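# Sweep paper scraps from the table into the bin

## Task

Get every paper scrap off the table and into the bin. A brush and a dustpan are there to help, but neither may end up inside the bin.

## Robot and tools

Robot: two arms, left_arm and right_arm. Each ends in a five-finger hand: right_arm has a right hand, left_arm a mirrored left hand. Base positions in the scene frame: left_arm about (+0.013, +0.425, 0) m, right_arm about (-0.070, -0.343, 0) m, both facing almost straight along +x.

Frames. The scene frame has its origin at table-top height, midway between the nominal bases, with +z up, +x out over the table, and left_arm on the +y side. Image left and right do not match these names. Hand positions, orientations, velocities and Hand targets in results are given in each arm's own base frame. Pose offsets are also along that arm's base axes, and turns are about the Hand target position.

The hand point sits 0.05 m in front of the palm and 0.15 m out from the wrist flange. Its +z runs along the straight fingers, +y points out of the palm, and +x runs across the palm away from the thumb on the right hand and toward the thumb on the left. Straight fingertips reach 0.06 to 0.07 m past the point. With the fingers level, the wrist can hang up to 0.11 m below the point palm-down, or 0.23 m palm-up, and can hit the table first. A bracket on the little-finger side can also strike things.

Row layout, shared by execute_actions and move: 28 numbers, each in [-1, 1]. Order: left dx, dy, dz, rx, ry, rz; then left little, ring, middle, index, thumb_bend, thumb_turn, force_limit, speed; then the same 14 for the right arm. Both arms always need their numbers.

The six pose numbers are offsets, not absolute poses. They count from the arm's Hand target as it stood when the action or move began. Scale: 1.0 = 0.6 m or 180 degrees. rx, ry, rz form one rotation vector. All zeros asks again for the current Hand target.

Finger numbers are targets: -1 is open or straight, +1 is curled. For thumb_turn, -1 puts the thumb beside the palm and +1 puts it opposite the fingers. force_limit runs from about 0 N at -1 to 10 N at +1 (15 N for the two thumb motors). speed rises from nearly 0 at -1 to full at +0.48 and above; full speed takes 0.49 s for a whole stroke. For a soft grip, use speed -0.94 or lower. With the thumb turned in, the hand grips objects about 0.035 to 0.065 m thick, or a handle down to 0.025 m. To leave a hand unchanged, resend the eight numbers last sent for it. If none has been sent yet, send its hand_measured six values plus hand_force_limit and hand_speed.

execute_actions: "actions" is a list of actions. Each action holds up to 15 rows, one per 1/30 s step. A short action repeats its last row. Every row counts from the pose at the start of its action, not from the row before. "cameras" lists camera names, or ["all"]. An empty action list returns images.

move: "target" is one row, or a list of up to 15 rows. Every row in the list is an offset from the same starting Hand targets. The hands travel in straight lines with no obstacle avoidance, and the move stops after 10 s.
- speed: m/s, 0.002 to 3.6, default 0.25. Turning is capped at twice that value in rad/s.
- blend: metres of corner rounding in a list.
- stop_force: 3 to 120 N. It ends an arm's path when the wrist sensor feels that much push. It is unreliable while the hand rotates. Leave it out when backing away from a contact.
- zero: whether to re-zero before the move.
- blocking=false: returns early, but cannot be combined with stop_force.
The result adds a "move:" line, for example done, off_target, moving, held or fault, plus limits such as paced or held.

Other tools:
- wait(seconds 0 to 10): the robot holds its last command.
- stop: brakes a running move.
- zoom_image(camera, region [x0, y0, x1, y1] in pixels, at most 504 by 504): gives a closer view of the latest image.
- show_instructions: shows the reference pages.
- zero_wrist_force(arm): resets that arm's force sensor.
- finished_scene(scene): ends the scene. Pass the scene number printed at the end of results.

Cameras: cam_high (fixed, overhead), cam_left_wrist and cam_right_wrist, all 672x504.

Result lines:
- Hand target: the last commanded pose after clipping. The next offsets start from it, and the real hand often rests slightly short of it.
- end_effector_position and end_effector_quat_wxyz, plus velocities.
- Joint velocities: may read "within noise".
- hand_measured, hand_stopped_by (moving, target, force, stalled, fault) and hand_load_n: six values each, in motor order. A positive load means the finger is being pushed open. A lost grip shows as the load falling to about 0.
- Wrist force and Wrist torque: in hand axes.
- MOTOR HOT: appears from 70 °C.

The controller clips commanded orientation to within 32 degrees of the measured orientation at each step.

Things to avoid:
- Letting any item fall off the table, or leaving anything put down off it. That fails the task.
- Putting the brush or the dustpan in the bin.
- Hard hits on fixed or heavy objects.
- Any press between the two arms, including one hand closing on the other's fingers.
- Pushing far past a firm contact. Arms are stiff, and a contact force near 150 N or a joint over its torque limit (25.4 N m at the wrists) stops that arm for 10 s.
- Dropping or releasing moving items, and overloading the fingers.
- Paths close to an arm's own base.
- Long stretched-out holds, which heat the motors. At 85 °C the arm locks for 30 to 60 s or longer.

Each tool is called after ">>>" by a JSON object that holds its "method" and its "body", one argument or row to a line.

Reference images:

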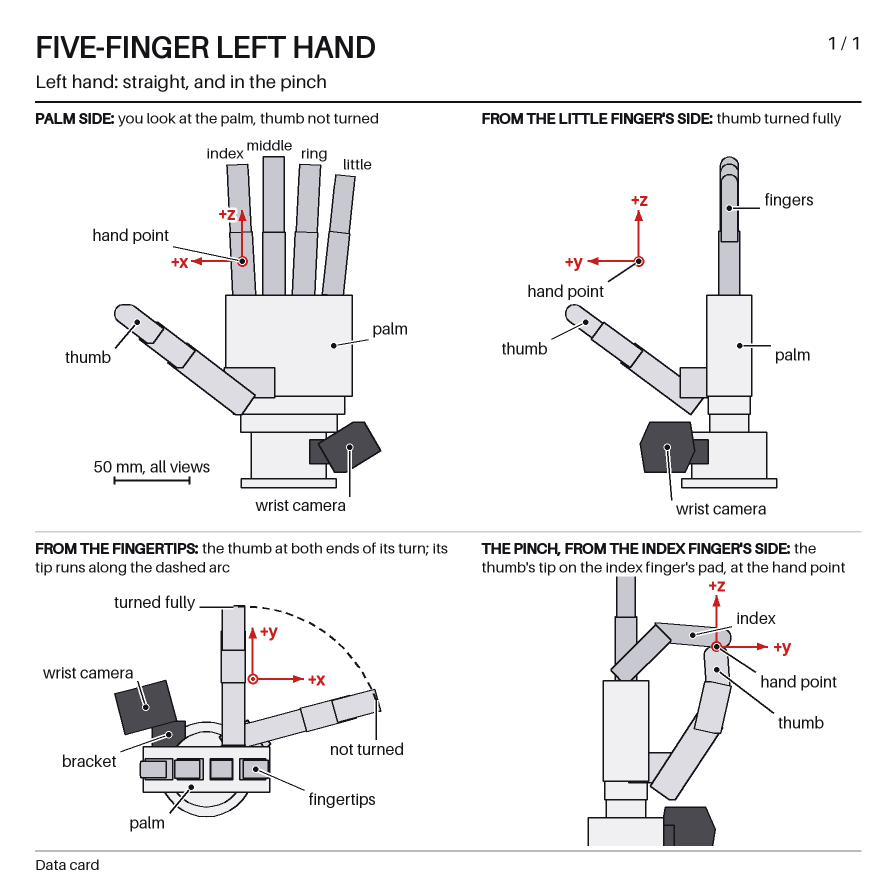

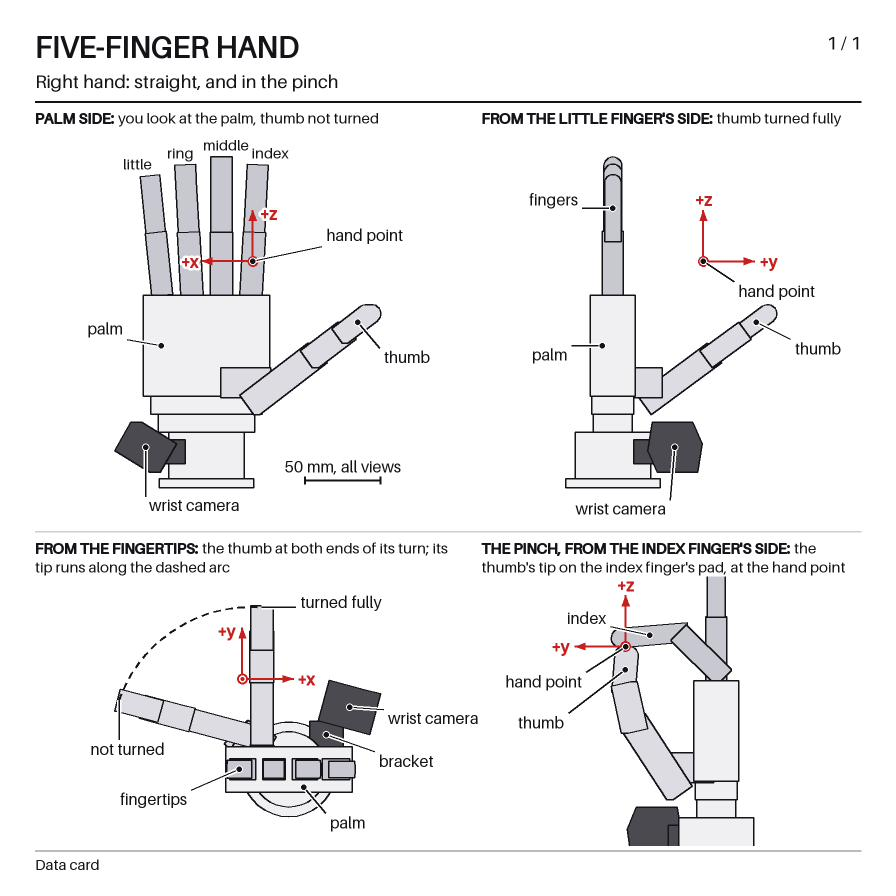

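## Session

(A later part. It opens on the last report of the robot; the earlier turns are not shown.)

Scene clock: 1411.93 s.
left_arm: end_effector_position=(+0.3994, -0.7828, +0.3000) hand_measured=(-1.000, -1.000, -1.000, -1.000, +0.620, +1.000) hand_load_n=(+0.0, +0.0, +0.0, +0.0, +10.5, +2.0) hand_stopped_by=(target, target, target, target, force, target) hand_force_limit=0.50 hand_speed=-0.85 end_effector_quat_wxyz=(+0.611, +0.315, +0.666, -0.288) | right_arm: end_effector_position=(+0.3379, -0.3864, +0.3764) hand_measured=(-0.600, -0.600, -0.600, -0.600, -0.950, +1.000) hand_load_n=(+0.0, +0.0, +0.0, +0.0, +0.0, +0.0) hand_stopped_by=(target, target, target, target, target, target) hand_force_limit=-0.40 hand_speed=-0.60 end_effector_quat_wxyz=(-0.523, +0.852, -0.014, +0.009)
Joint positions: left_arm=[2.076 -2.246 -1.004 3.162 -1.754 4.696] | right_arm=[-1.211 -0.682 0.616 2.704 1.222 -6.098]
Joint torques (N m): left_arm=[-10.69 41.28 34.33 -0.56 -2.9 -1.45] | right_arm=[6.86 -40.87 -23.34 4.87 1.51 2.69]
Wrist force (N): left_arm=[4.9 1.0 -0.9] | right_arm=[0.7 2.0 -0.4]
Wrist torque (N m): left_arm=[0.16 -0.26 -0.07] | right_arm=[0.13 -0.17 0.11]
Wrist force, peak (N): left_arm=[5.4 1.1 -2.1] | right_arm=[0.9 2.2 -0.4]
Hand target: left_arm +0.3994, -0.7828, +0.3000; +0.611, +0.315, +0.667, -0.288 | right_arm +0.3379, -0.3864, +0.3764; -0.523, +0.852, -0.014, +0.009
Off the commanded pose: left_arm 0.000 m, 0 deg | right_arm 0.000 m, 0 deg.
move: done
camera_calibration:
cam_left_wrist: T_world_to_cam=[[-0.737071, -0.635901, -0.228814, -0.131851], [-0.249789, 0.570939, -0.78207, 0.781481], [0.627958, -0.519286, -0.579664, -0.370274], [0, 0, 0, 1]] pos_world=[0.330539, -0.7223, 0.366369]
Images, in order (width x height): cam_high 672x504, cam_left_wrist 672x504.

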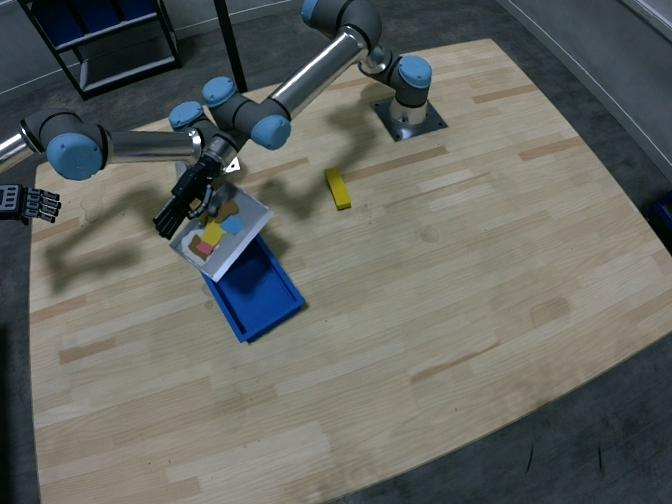

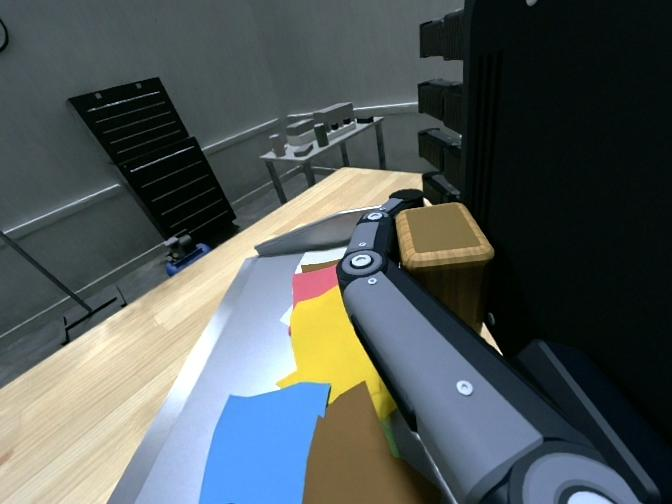

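>>> {"method": "move", "body": {
  "target": [
    [0,0,0,-0.0085,0.1107,0,-1,-1,-1,-1,1,1,0.5,-0.85,0,0,0,0,0,0,-0.6,-0.6,-0.6,-0.6,-0.95,1,-0.4,-0.6],
    [0,0,-0.1,-0.0256,0.332,0,-1,-1,-1,-1,1,1,0.5,-0.85,0,0,0,0,0,0,-0.6,-0.6,-0.6,-0.6,-0.95,1,-0.4,-0.6]
  ],
  "speed": 0.16,
  "blend": 0.01,
  "cameras": ["cam_high","cam_left_wrist"]
}}

>>> {"method": "zoom_image", "body": {
  "camera": "cam_high",
  "region": [150, 150, 350, 350]
}}

Scene clock: 1427.10 s.
left_arm: end_effector_position=(+0.3990, -0.7820, +0.2396) hand_measured=(-1.000, -1.000, -1.000, -1.000, +0.620, +1.000) hand_load_n=(+0.0, +0.0, +0.0, +0.0, +10.5, +1.5) hand_stopped_by=(target, target, target, target, force, target) hand_force_limit=0.50 hand_speed=-0.85 end_effector_quat_wxyz=(+0.217, +0.104, +0.864, -0.442) end_effector_velocity=(+0.000, -0.001, +0.000) end_effector_angular_velocity=(-0.002, +0.000, -0.001) | right_arm: end_effector_position=(+0.3379, -0.3864, +0.3764) hand_measured=(-0.600, -0.600, -0.600, -0.600, -0.950, +1.000) hand_load_n=(+0.0, +0.0, +0.0, +0.0, +0.0, +0.0) hand_stopped_by=(target, target, target, target, target, target) hand_force_limit=-0.40 hand_speed=-0.60 end_effector_quat_wxyz=(-0.523, +0.852, -0.014, +0.009)
Joint positions: left_arm=[2.259 -2.685 -0.035 2.153 -1.271 3.905] | right_arm=[-1.211 -0.682 0.616 2.704 1.222 -6.098]
Joint velocities: left_arm=[-0.001 -0.003 0.005 0 0 -0.001] | right_arm=[within noise]
Joint torques (N m): left_arm=[10 49.25 31.1 -2.17 2.72 -1.71] | right_arm=[7.39 -40.32 -24.16 4.77 1.51 2.26]
Wrist force (N): left_arm=[1.3 5.0 1.6] | right_arm=[0.8 1.5 -0.4]
Wrist torque (N m): left_arm=[0.39 -0.08 -0.05] | right_arm=[0.06 -0.19 0.10]
Wrist force, peak (N): left_arm=[2.1 5.2 1.4] | right_arm=[1.1 2.2 -0.5]
Hand target: left_arm +0.3994, -0.7828, +0.2400; +0.210, +0.105, +0.871, -0.432 | right_arm +0.3379, -0.3864, +0.3764; -0.523, +0.852, -0.014, +0.009
Off the commanded pose: left_arm 0.001 m, 2 deg | right_arm 0.000 m, 0 deg.
elbow stopped short (left arm): the move would have taken joint 3 (elbow) straighter than the controller allows.
move: done
camera_calibration:
cam_left_wrist: T_world_to_cam=[[-0.550177, -0.607801, 0.572611, -0.390062], [-0.821164, 0.518318, -0.238821, 0.790433], [-0.151639, -0.601602, -0.784271, -0.108934], [0, 0, 0, 1]] pos_world=[0.417953, -0.712311, 0.326692]
Images, in order (width x height): cam_high 672x504, cam_left_wrist 672x504.

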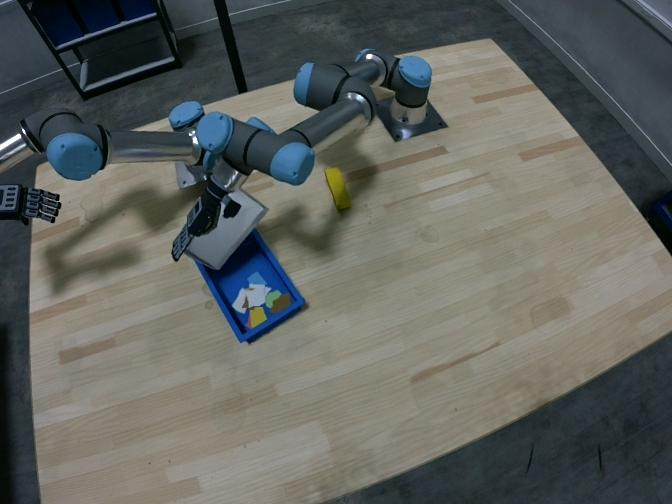

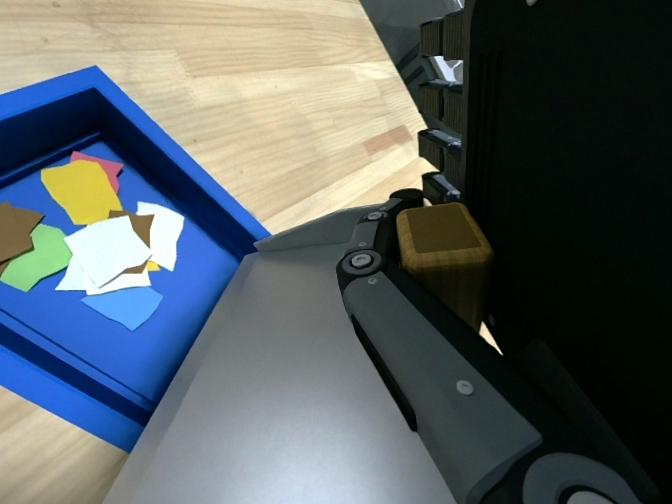

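Scaled by 2.520.

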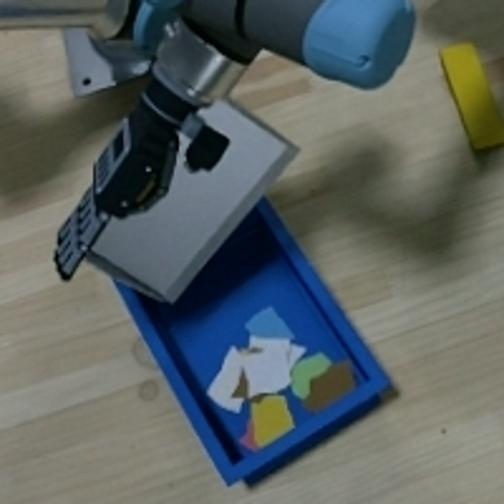

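>>> {"method": "move", "body": {
  "target": [
    [0,0,0.12,0.0171,-0.2213,0,-1,-1,-1,-1,1,1,0.5,-0.85,0,0,0,0,0,0,-0.6,-0.6,-0.6,-0.6,-0.95,1,-0.4,-0.6],
    [0,0,0.12,0.0256,-0.332,0,-1,-1,-1,-1,1,1,0.5,-0.85,0,0,0,0,0,0,-0.6,-0.6,-0.6,-0.6,-0.95,1,-0.4,-0.6]
  ],
  "speed": 0.25,
  "blend": 0.01,
  "cameras": ["cam_high","cam_left_wrist"]
}}

>>> {"method": "zoom_image", "body": {
  "camera": "cam_high",
  "region": [150, 150, 350, 350]
}}

Scene clock: 1440.17 s.
left_arm: end_effector_position=(+0.3994, -0.7828, +0.3120) hand_measured=(-1.000, -1.000, -1.000, -1.000, +0.620, +1.000) hand_load_n=(-0.5, +0.0, +0.0, +0.0, +11.0, +2.5) hand_stopped_by=(target, target, target, target, force, target) hand_force_limit=0.50 hand_speed=-0.85 end_effector_quat_wxyz=(+0.611, +0.315, +0.667, -0.288) | right_arm: end_effector_position=(+0.3379, -0.3864, +0.3764) hand_measured=(-0.600, -0.600, -0.600, -0.600, -0.950, +1.000) hand_load_n=(+0.0, +0.0, +0.0, +0.0, +0.0, +0.0) hand_stopped_by=(target, target, target, target, target, target) hand_force_limit=-0.40 hand_speed=-0.60 end_effector_quat_wxyz=(-0.523, +0.852, -0.014, +0.009)
Joint positions: left_arm=[2.075 -2.243 -0.978 3.133 -1.755 4.696] | right_arm=[-1.211 -0.682 0.616 2.704 1.222 -6.098]
Joint torques (N m): left_arm=[10.29 57.44 18.02 4.62 2.29 2.26] | right_arm=[7.54 -41.23 -23.69 4.78 1.47 2.08]
Wrist force (N): left_arm=[4.4 0.7 -0.9] | right_arm=[1.2 1.8 -0.4]
Wrist torque (N m): left_arm=[0.11 -0.27 -0.15] | right_arm=[0.11 -0.25 0.14]
Wrist force, peak (N): left_arm=[1.3 5.9 1.5] | right_arm=[0.7 2.2 -0.3]
Hand target: left_arm +0.3994, -0.7828, +0.3120; +0.611, +0.315, +0.667, -0.288 | right_arm +0.3379, -0.3864, +0.3764; -0.523, +0.852, -0.014, +0.009
Off the commanded pose: left_arm 0.000 m, 0 deg | right_arm 0.000 m, 0 deg.
move: done
camera_calibration:
cam_left_wrist: T_world_to_cam=[[-0.737072, -0.635951, -0.228675, -0.129233], [-0.250041, 0.570977, -0.781962, 0.79107], [0.627857, -0.519184, -0.579865, -0.363129], [0, 0, 0, 1]] pos_world=[0.330539, -0.7224, 0.378468]
Images, in order (width x height): cam_high 672x504, cam_left_wrist 672x504.

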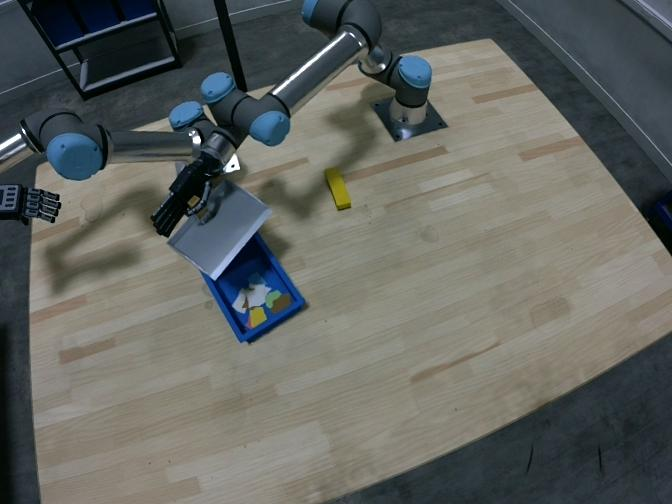

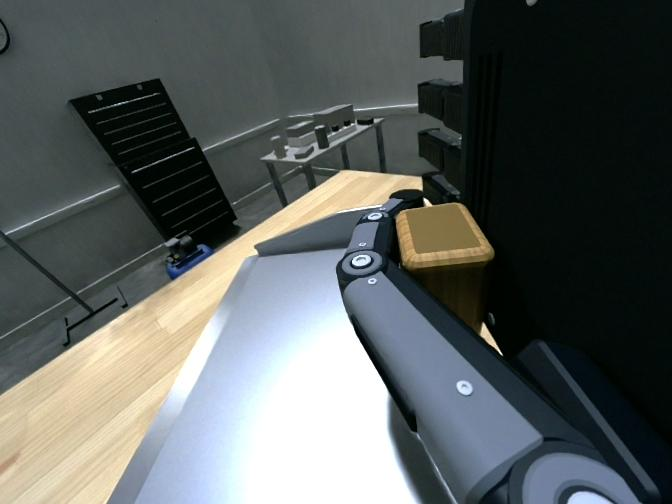

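Scaled by 2.520.

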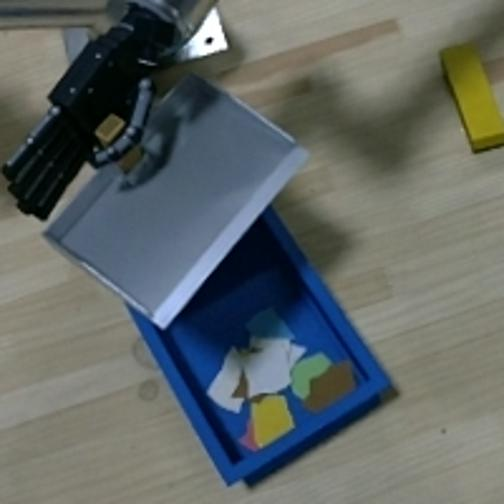

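>>> {"method": "move", "body": {
  "target": [0.1355,0.907,-0.12,0,0,-0.4078,-1,-1,-1,-1,1,1,0.5,-0.85,0,0,0,0,0,0,-0.6,-0.6,-0.6,-0.6,-0.95,1,-0.4,-0.6],
  "speed": 0.22
}}

>>> {"method": "move", "body": {
  "target": [0,0,-0.2533,0,0,0,-1,-1,-1,-1,1,1,0.5,-0.85,0,0,0,0,0,0,-0.6,-0.6,-0.6,-0.6,-0.95,1,-0.4,-0.6],
  "speed": 0.12,
  "cameras": ["cam_high"]
}}

Scene clock: 1457.33 s.
left_arm: end_effector_position=(+0.4807, -0.2387, +0.2400) hand_measured=(-1.000, -1.000, -1.000, -1.000, +0.620, +1.000) hand_load_n=(+0.0, +0.0, +0.0, +0.0, +11.0, +2.5) hand_stopped_by=(target, target, target, target, force, target) hand_force_limit=0.50 hand_speed=-0.85 end_effector_quat_wxyz=(+0.318, +0.650, +0.347, -0.596) | right_arm: end_effector_position=(+0.3379, -0.3864, +0.3764) hand_measured=(-0.600, -0.600, -0.600, -0.600, -0.950, +1.000) hand_load_n=(+0.0, +0.5, +0.0, +0.0, +0.0, +0.0) hand_stopped_by=(target, target, target, target, target, target) hand_force_limit=-0.40 hand_speed=-0.60 end_effector_quat_wxyz=(-0.523, +0.852, -0.014, +0.009)
Joint positions: left_arm=[3.378 -2.01 -1.54 3.667 0.831 4.633] | right_arm=[-1.211 -0.682 0.616 2.704 1.222 -6.098]
Joint torques (N m): left_arm=[10.58 25.8 29.67 -3.92 2.19 2.44] | right_arm=[7.24 -41.87 -23.85 4.79 1.52 2.2]
Wrist force (N): left_arm=[4.4 0.8 -1.5] | right_arm=[0.7 1.9 -0.3]
Wrist torque (N m): left_arm=[0.10 -0.24 -0.15] | right_arm=[0.13 -0.18 0.11]
Wrist force, peak (N): left_arm=[5.1 0.9 -1.7] | right_arm=[0.9 2.1 -0.4]
Hand target: left_arm +0.4807, -0.2386, +0.2400; +0.318, +0.651, +0.346, -0.597 | right_arm +0.3379, -0.3864, +0.3764; -0.523, +0.852, -0.014, +0.009
Off the commanded pose: left_arm 0.000 m, 0 deg | right_arm 0.000 m, 0 deg.
move: done

Scene clock: 1459.20 s.
left_arm: end_effector_position=(+0.4808, -0.2386, +0.0882) hand_measured=(-1.000, -1.000, -1.000, -1.000, +0.620, +1.000) hand_load_n=(+0.0, +0.0, +0.0, +0.0, +10.5, +2.5) hand_stopped_by=(target, target, target, target, force, target) hand_force_limit=0.50 hand_speed=-0.85 end_effector_quat_wxyz=(+0.318, +0.651, +0.346, -0.596) | right_arm: end_effector_position=(+0.3379, -0.3864, +0.3764) hand_measured=(-0.600, -0.600, -0.600, -0.600, -0.950, +1.000) hand_load_n=(+0.0, +0.0, +0.0, +0.0, +0.0, +0.0) hand_stopped_by=(target, target, target, target, target, target) hand_force_limit=-0.40 hand_speed=-0.60 end_effector_quat_wxyz=(-0.523, +0.852, -0.014, +0.009)
Joint positions: left_arm=[3.378 -2.205 -1.679 4.001 0.832 4.633] | right_arm=[-1.211 -0.682 0.616 2.704 1.222 -6.098]
Joint torques (N m): left_arm=[-11.09 31.72 7.26 1.35 -2.89 -1.52] | right_arm=[6.91 -40.66 -23.41 4.9 1.32 2.05]
Wrist force (N): left_arm=[4.6 0.7 -1.3] | right_arm=[0.8 1.7 -0.3]
Wrist torque (N m): left_arm=[0.11 -0.27 -0.16] | right_arm=[0.09 -0.20 0.11]
Wrist force, peak (N): left_arm=[5.7 1.1 -1.0] | right_arm=[1.0 2.1 -0.3]
Hand target: left_arm +0.4807, -0.2386, +0.0880; +0.318, +0.651, +0.346, -0.597 | right_arm +0.3379, -0.3864, +0.3764; -0.523, +0.852, -0.014, +0.009
Off the commanded pose: left_arm 0.000 m, 0 deg | right_arm 0.000 m, 0 deg.
move: done
Images, in order (width x height): cam_high 672x504.

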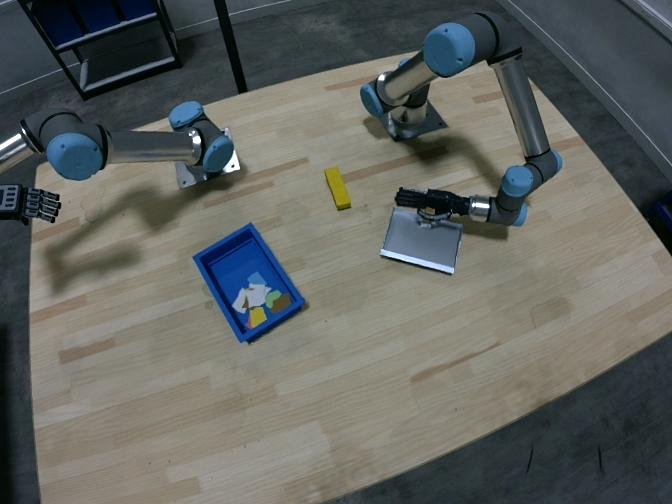

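>>> {"method": "move", "body": {
  "target": [0,0,-0.065,0,0,0,-1,-1,-1,-1,1,1,0.5,-0.85,0,0,0,0,0,0,-0.6,-0.6,-0.6,-0.6,-0.95,1,-0.4,-0.6],
  "speed": 0.02,
  "stop_force": 5
}}

>>> {"method": "move", "body": {
  "target": [0,0,0,0,0,0,-1,-1,-1,-1,-1,1,0.6,-0.5,0,0,0,0,0,0,-0.6,-0.6,-0.6,-0.6,-0.95,1,-0.4,-0.6],
  "speed": 0.05,
  "cameras": ["cam_high","cam_left_wrist"]
}}

Scene clock: 1471.57 s.
left_arm: end_effector_position=(+0.4807, -0.2386, +0.0549) hand_measured=(-1.000, -1.000, -1.000, -1.000, +0.620, +1.000) hand_load_n=(+0.0, +0.0, +0.0, +0.0, +10.5, +1.5) hand_stopped_by=(target, target, target, target, force, target) hand_force_limit=0.50 hand_speed=-0.85 end_effector_quat_wxyz=(+0.318, +0.651, +0.346, -0.597) | right_arm: end_effector_position=(+0.3379, -0.3864, +0.3764) hand_measured=(-0.600, -0.600, -0.600, -0.600, -0.950, +1.000) hand_load_n=(+0.0, +0.0, +0.0, +0.0, +0.0, +0.0) hand_stopped_by=(target, target, target, target, target, target) hand_force_limit=-0.40 hand_speed=-0.60 end_effector_quat_wxyz=(-0.523, +0.852, -0.014, +0.009)
Joint positions: left_arm=[3.378 -2.261 -1.691 4.069 0.831 4.633] | right_arm=[-1.211 -0.682 0.616 2.704 1.222 -6.098]
Joint torques (N m): left_arm=[-7.13 48 23.22 -3.56 -0.63 0.58] | right_arm=[7.49 -41.67 -22.42 4.76 1.3 2.11]
Wrist force (N): left_arm=[3.8 0.9 -0.9] | right_arm=[0.9 1.9 -0.5]
Wrist torque (N m): left_arm=[0.12 -0.27 -0.09] | right_arm=[0.14 -0.21 0.11]
Wrist force, peak (N): left_arm=[-12.5 0.1 -3.9] | right_arm=[1.1 2.1 -0.2]
Hand target: left_arm +0.4807, -0.2386, +0.0549; +0.318, +0.651, +0.346, -0.597 (not the last commanded pose) | right_arm +0.3379, -0.3864, +0.3764; -0.523, +0.852, -0.014, +0.009
Off the commanded pose: left_arm 0.006 m, 0 deg | right_arm 0.000 m, 0 deg.
move: contact (left_arm)

Scene clock: 1474.13 s.
left_arm: end_effector_position=(+0.4807, -0.2386, +0.0549) hand_measured=(-1.000, -1.000, -1.000, -1.000, -1.000, +1.000) hand_load_n=(+0.0, -0.5, +0.0, +0.0, +0.0, +0.0) hand_stopped_by=(target, target, target, target, target, target) hand_force_limit=0.60 hand_speed=-0.50 end_effector_quat_wxyz=(+0.318, +0.651, +0.346, -0.597) | right_arm: end_effector_position=(+0.3379, -0.3864, +0.3764) hand_measured=(-0.600, -0.600, -0.600, -0.600, -0.950, +1.000) hand_load_n=(+0.0, +0.0, +0.0, -0.5, +0.0, +0.0) hand_stopped_by=(target, target, target, target, target, target) hand_force_limit=-0.40 hand_speed=-0.60 end_effector_quat_wxyz=(-0.523, +0.852, -0.014, +0.009)
Joint positions: left_arm=[3.378 -2.261 -1.691 4.069 0.831 4.633] | right_arm=[-1.211 -0.682 0.616 2.704 1.222 -6.098]
Joint torques (N m): left_arm=[-7.42 35.53 16.41 1.34 -0.65 0.86] | right_arm=[7.15 -41.14 -21.57 4.82 1.23 1.99]
Wrist force (N): left_arm=[0.7 0.1 -1.4] | right_arm=[1.0 1.6 -0.2]
Wrist torque (N m): left_arm=[0.05 -0.12 -0.09] | right_arm=[0.08 -0.23 0.11]
Wrist force, peak (N): left_arm=[3.9 0.6 -1.3] | right_arm=[0.9 2.0 -0.5]
Hand target: left_arm +0.4807, -0.2386, +0.0549; +0.318, +0.651, +0.346, -0.597 | right_arm +0.3379, -0.3864, +0.3764; -0.523, +0.852, -0.014, +0.009
Off the commanded pose: left_arm 0.000 m, 0 deg | right_arm 0.000 m, 0 deg.
move: done
camera_calibration:
cam_left_wrist: T_world_to_cam=[[-0.819979, 0.524687, -0.228776, 0.534846], [0.475752, 0.402496, -0.782085, -0.0894256], [-0.318269, -0.750134, -0.579659, 0.118945], [0, 0, 0, 1]] pos_world=[0.518963, -0.155409, 0.121369]
Images, in order (width x height): cam_high 672x504, cam_left_wrist 672x504.

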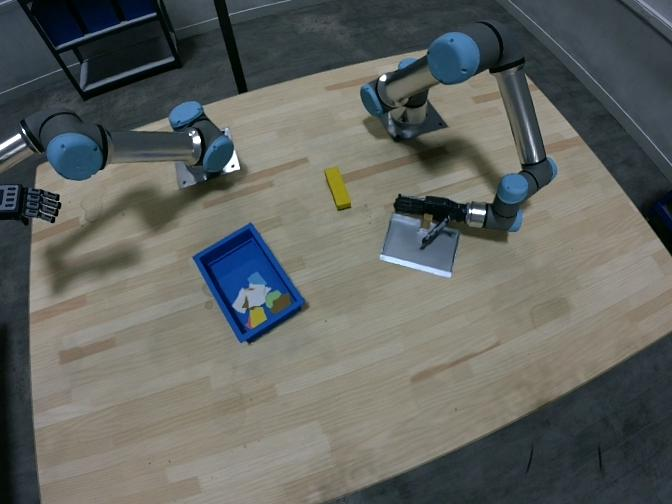

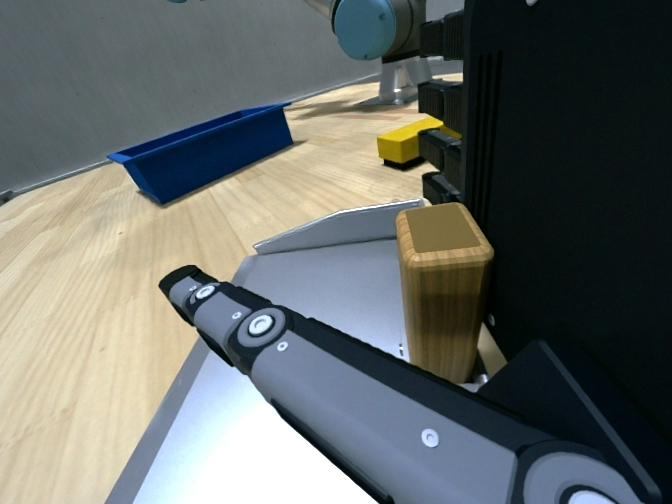

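>>> {"method": "move", "body": {
  "target": [
    [-0.0138,0.0093,0.003,0,0,0,-1,-1,-1,-1,-1,1,0.6,-0.5,0,0,0,0,0,0,-0.6,-0.6,-0.6,-0.6,-0.95,1,-0.4,-0.6],
    [-0.0138,0.0093,0.2,0,0,0,-1,-1,-1,-1,-1,1,0.6,-0.5,0,0,0,0,0,0,-0.6,-0.6,-0.6,-0.6,-0.95,1,-0.4,-0.6]
  ],
  "speed": [0.03,0.1],
  "cameras": ["cam_high","cam_left_wrist"]
}}

>>> {"method": "zoom_image", "body": {
  "camera": "cam_high",
  "region": [180, 150, 480, 350]
}}

Scene clock: 1488.97 s.
left_arm: end_effector_position=(+0.4724, -0.2330, +0.1748) hand_measured=(-1.000, -1.000, -1.000, -1.000, -1.000, +1.000) hand_load_n=(+0.0, +0.0, +0.0, +0.0, +0.0, +0.5) hand_stopped_by=(target, target, target, target, target, target) hand_force_limit=0.60 hand_speed=-0.50 end_effector_quat_wxyz=(+0.318, +0.651, +0.346, -0.597) | right_arm: end_effector_position=(+0.3379, -0.3864, +0.3764) hand_measured=(-0.600, -0.600, -0.600, -0.600, -0.950, +1.000) hand_load_n=(-0.5, +0.0, +0.0, +0.0, +0.0, +0.0) hand_stopped_by=(target, target, target, target, target, target) hand_force_limit=-0.40 hand_speed=-0.60 end_effector_quat_wxyz=(-0.523, +0.852, -0.014, +0.009)
Joint positions: left_arm=[3.391 -2.065 -1.643 3.824 0.845 4.635] | right_arm=[-1.211 -0.682 0.616 2.704 1.222 -6.098]
Joint torques (N m): left_arm=[10.09 44.79 26.01 -3.18 2.28 2.06] | right_arm=[7.57 -41.29 -22.08 4.85 1.58 1.85]
Wrist force (N): left_arm=[1.2 1.0 -1.5] | right_arm=[0.7 2.1 -0.2]
Wrist torque (N m): left_arm=[0.13 -0.16 -0.10] | right_arm=[0.14 -0.18 0.11]
Wrist force, peak (N): left_arm=[1.3 1.3 -1.7] | right_arm=[0.9 2.2 -0.3]
Hand target: left_arm +0.4724, -0.2330, +0.1749; +0.318, +0.651, +0.346, -0.597 | right_arm +0.3379, -0.3864, +0.3764; -0.523, +0.852, -0.014, +0.009
Off the commanded pose: left_arm 0.000 m, 0 deg | right_arm 0.000 m, 0 deg.
move: done
camera_calibration:
cam_left_wrist: T_world_to_cam=[[-0.819979, 0.524687, -0.228776, 0.552509], [0.475752, 0.402496, -0.782085, 0.00596304], [-0.318269, -0.750134, -0.579659, 0.189947], [0, 0, 0, 1]] pos_world=[0.510663, -0.149809, 0.241169]
Images, in order (width x height): cam_high 672x504, cam_left_wrist 672x504.

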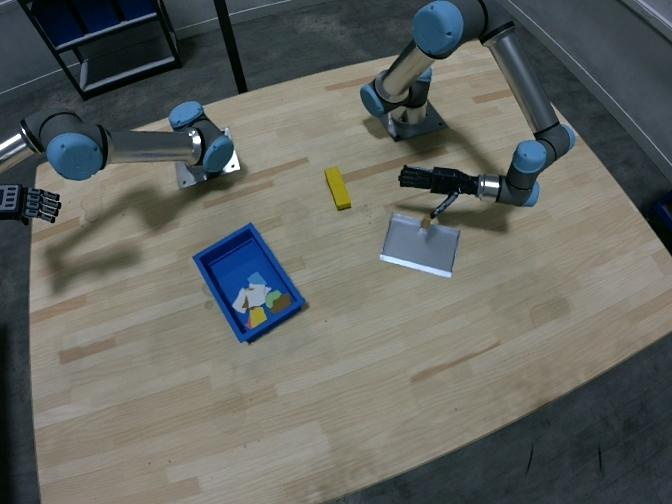

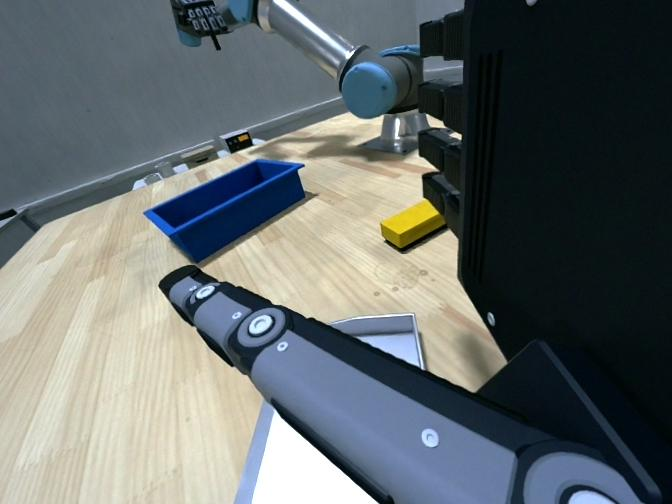

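Scaled by 1.680.

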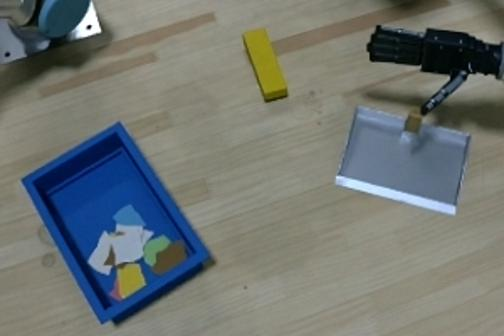

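>>> {"method": "finished_scene", "body": {
  "scene": 2
}}

The scene is finished: the task was done.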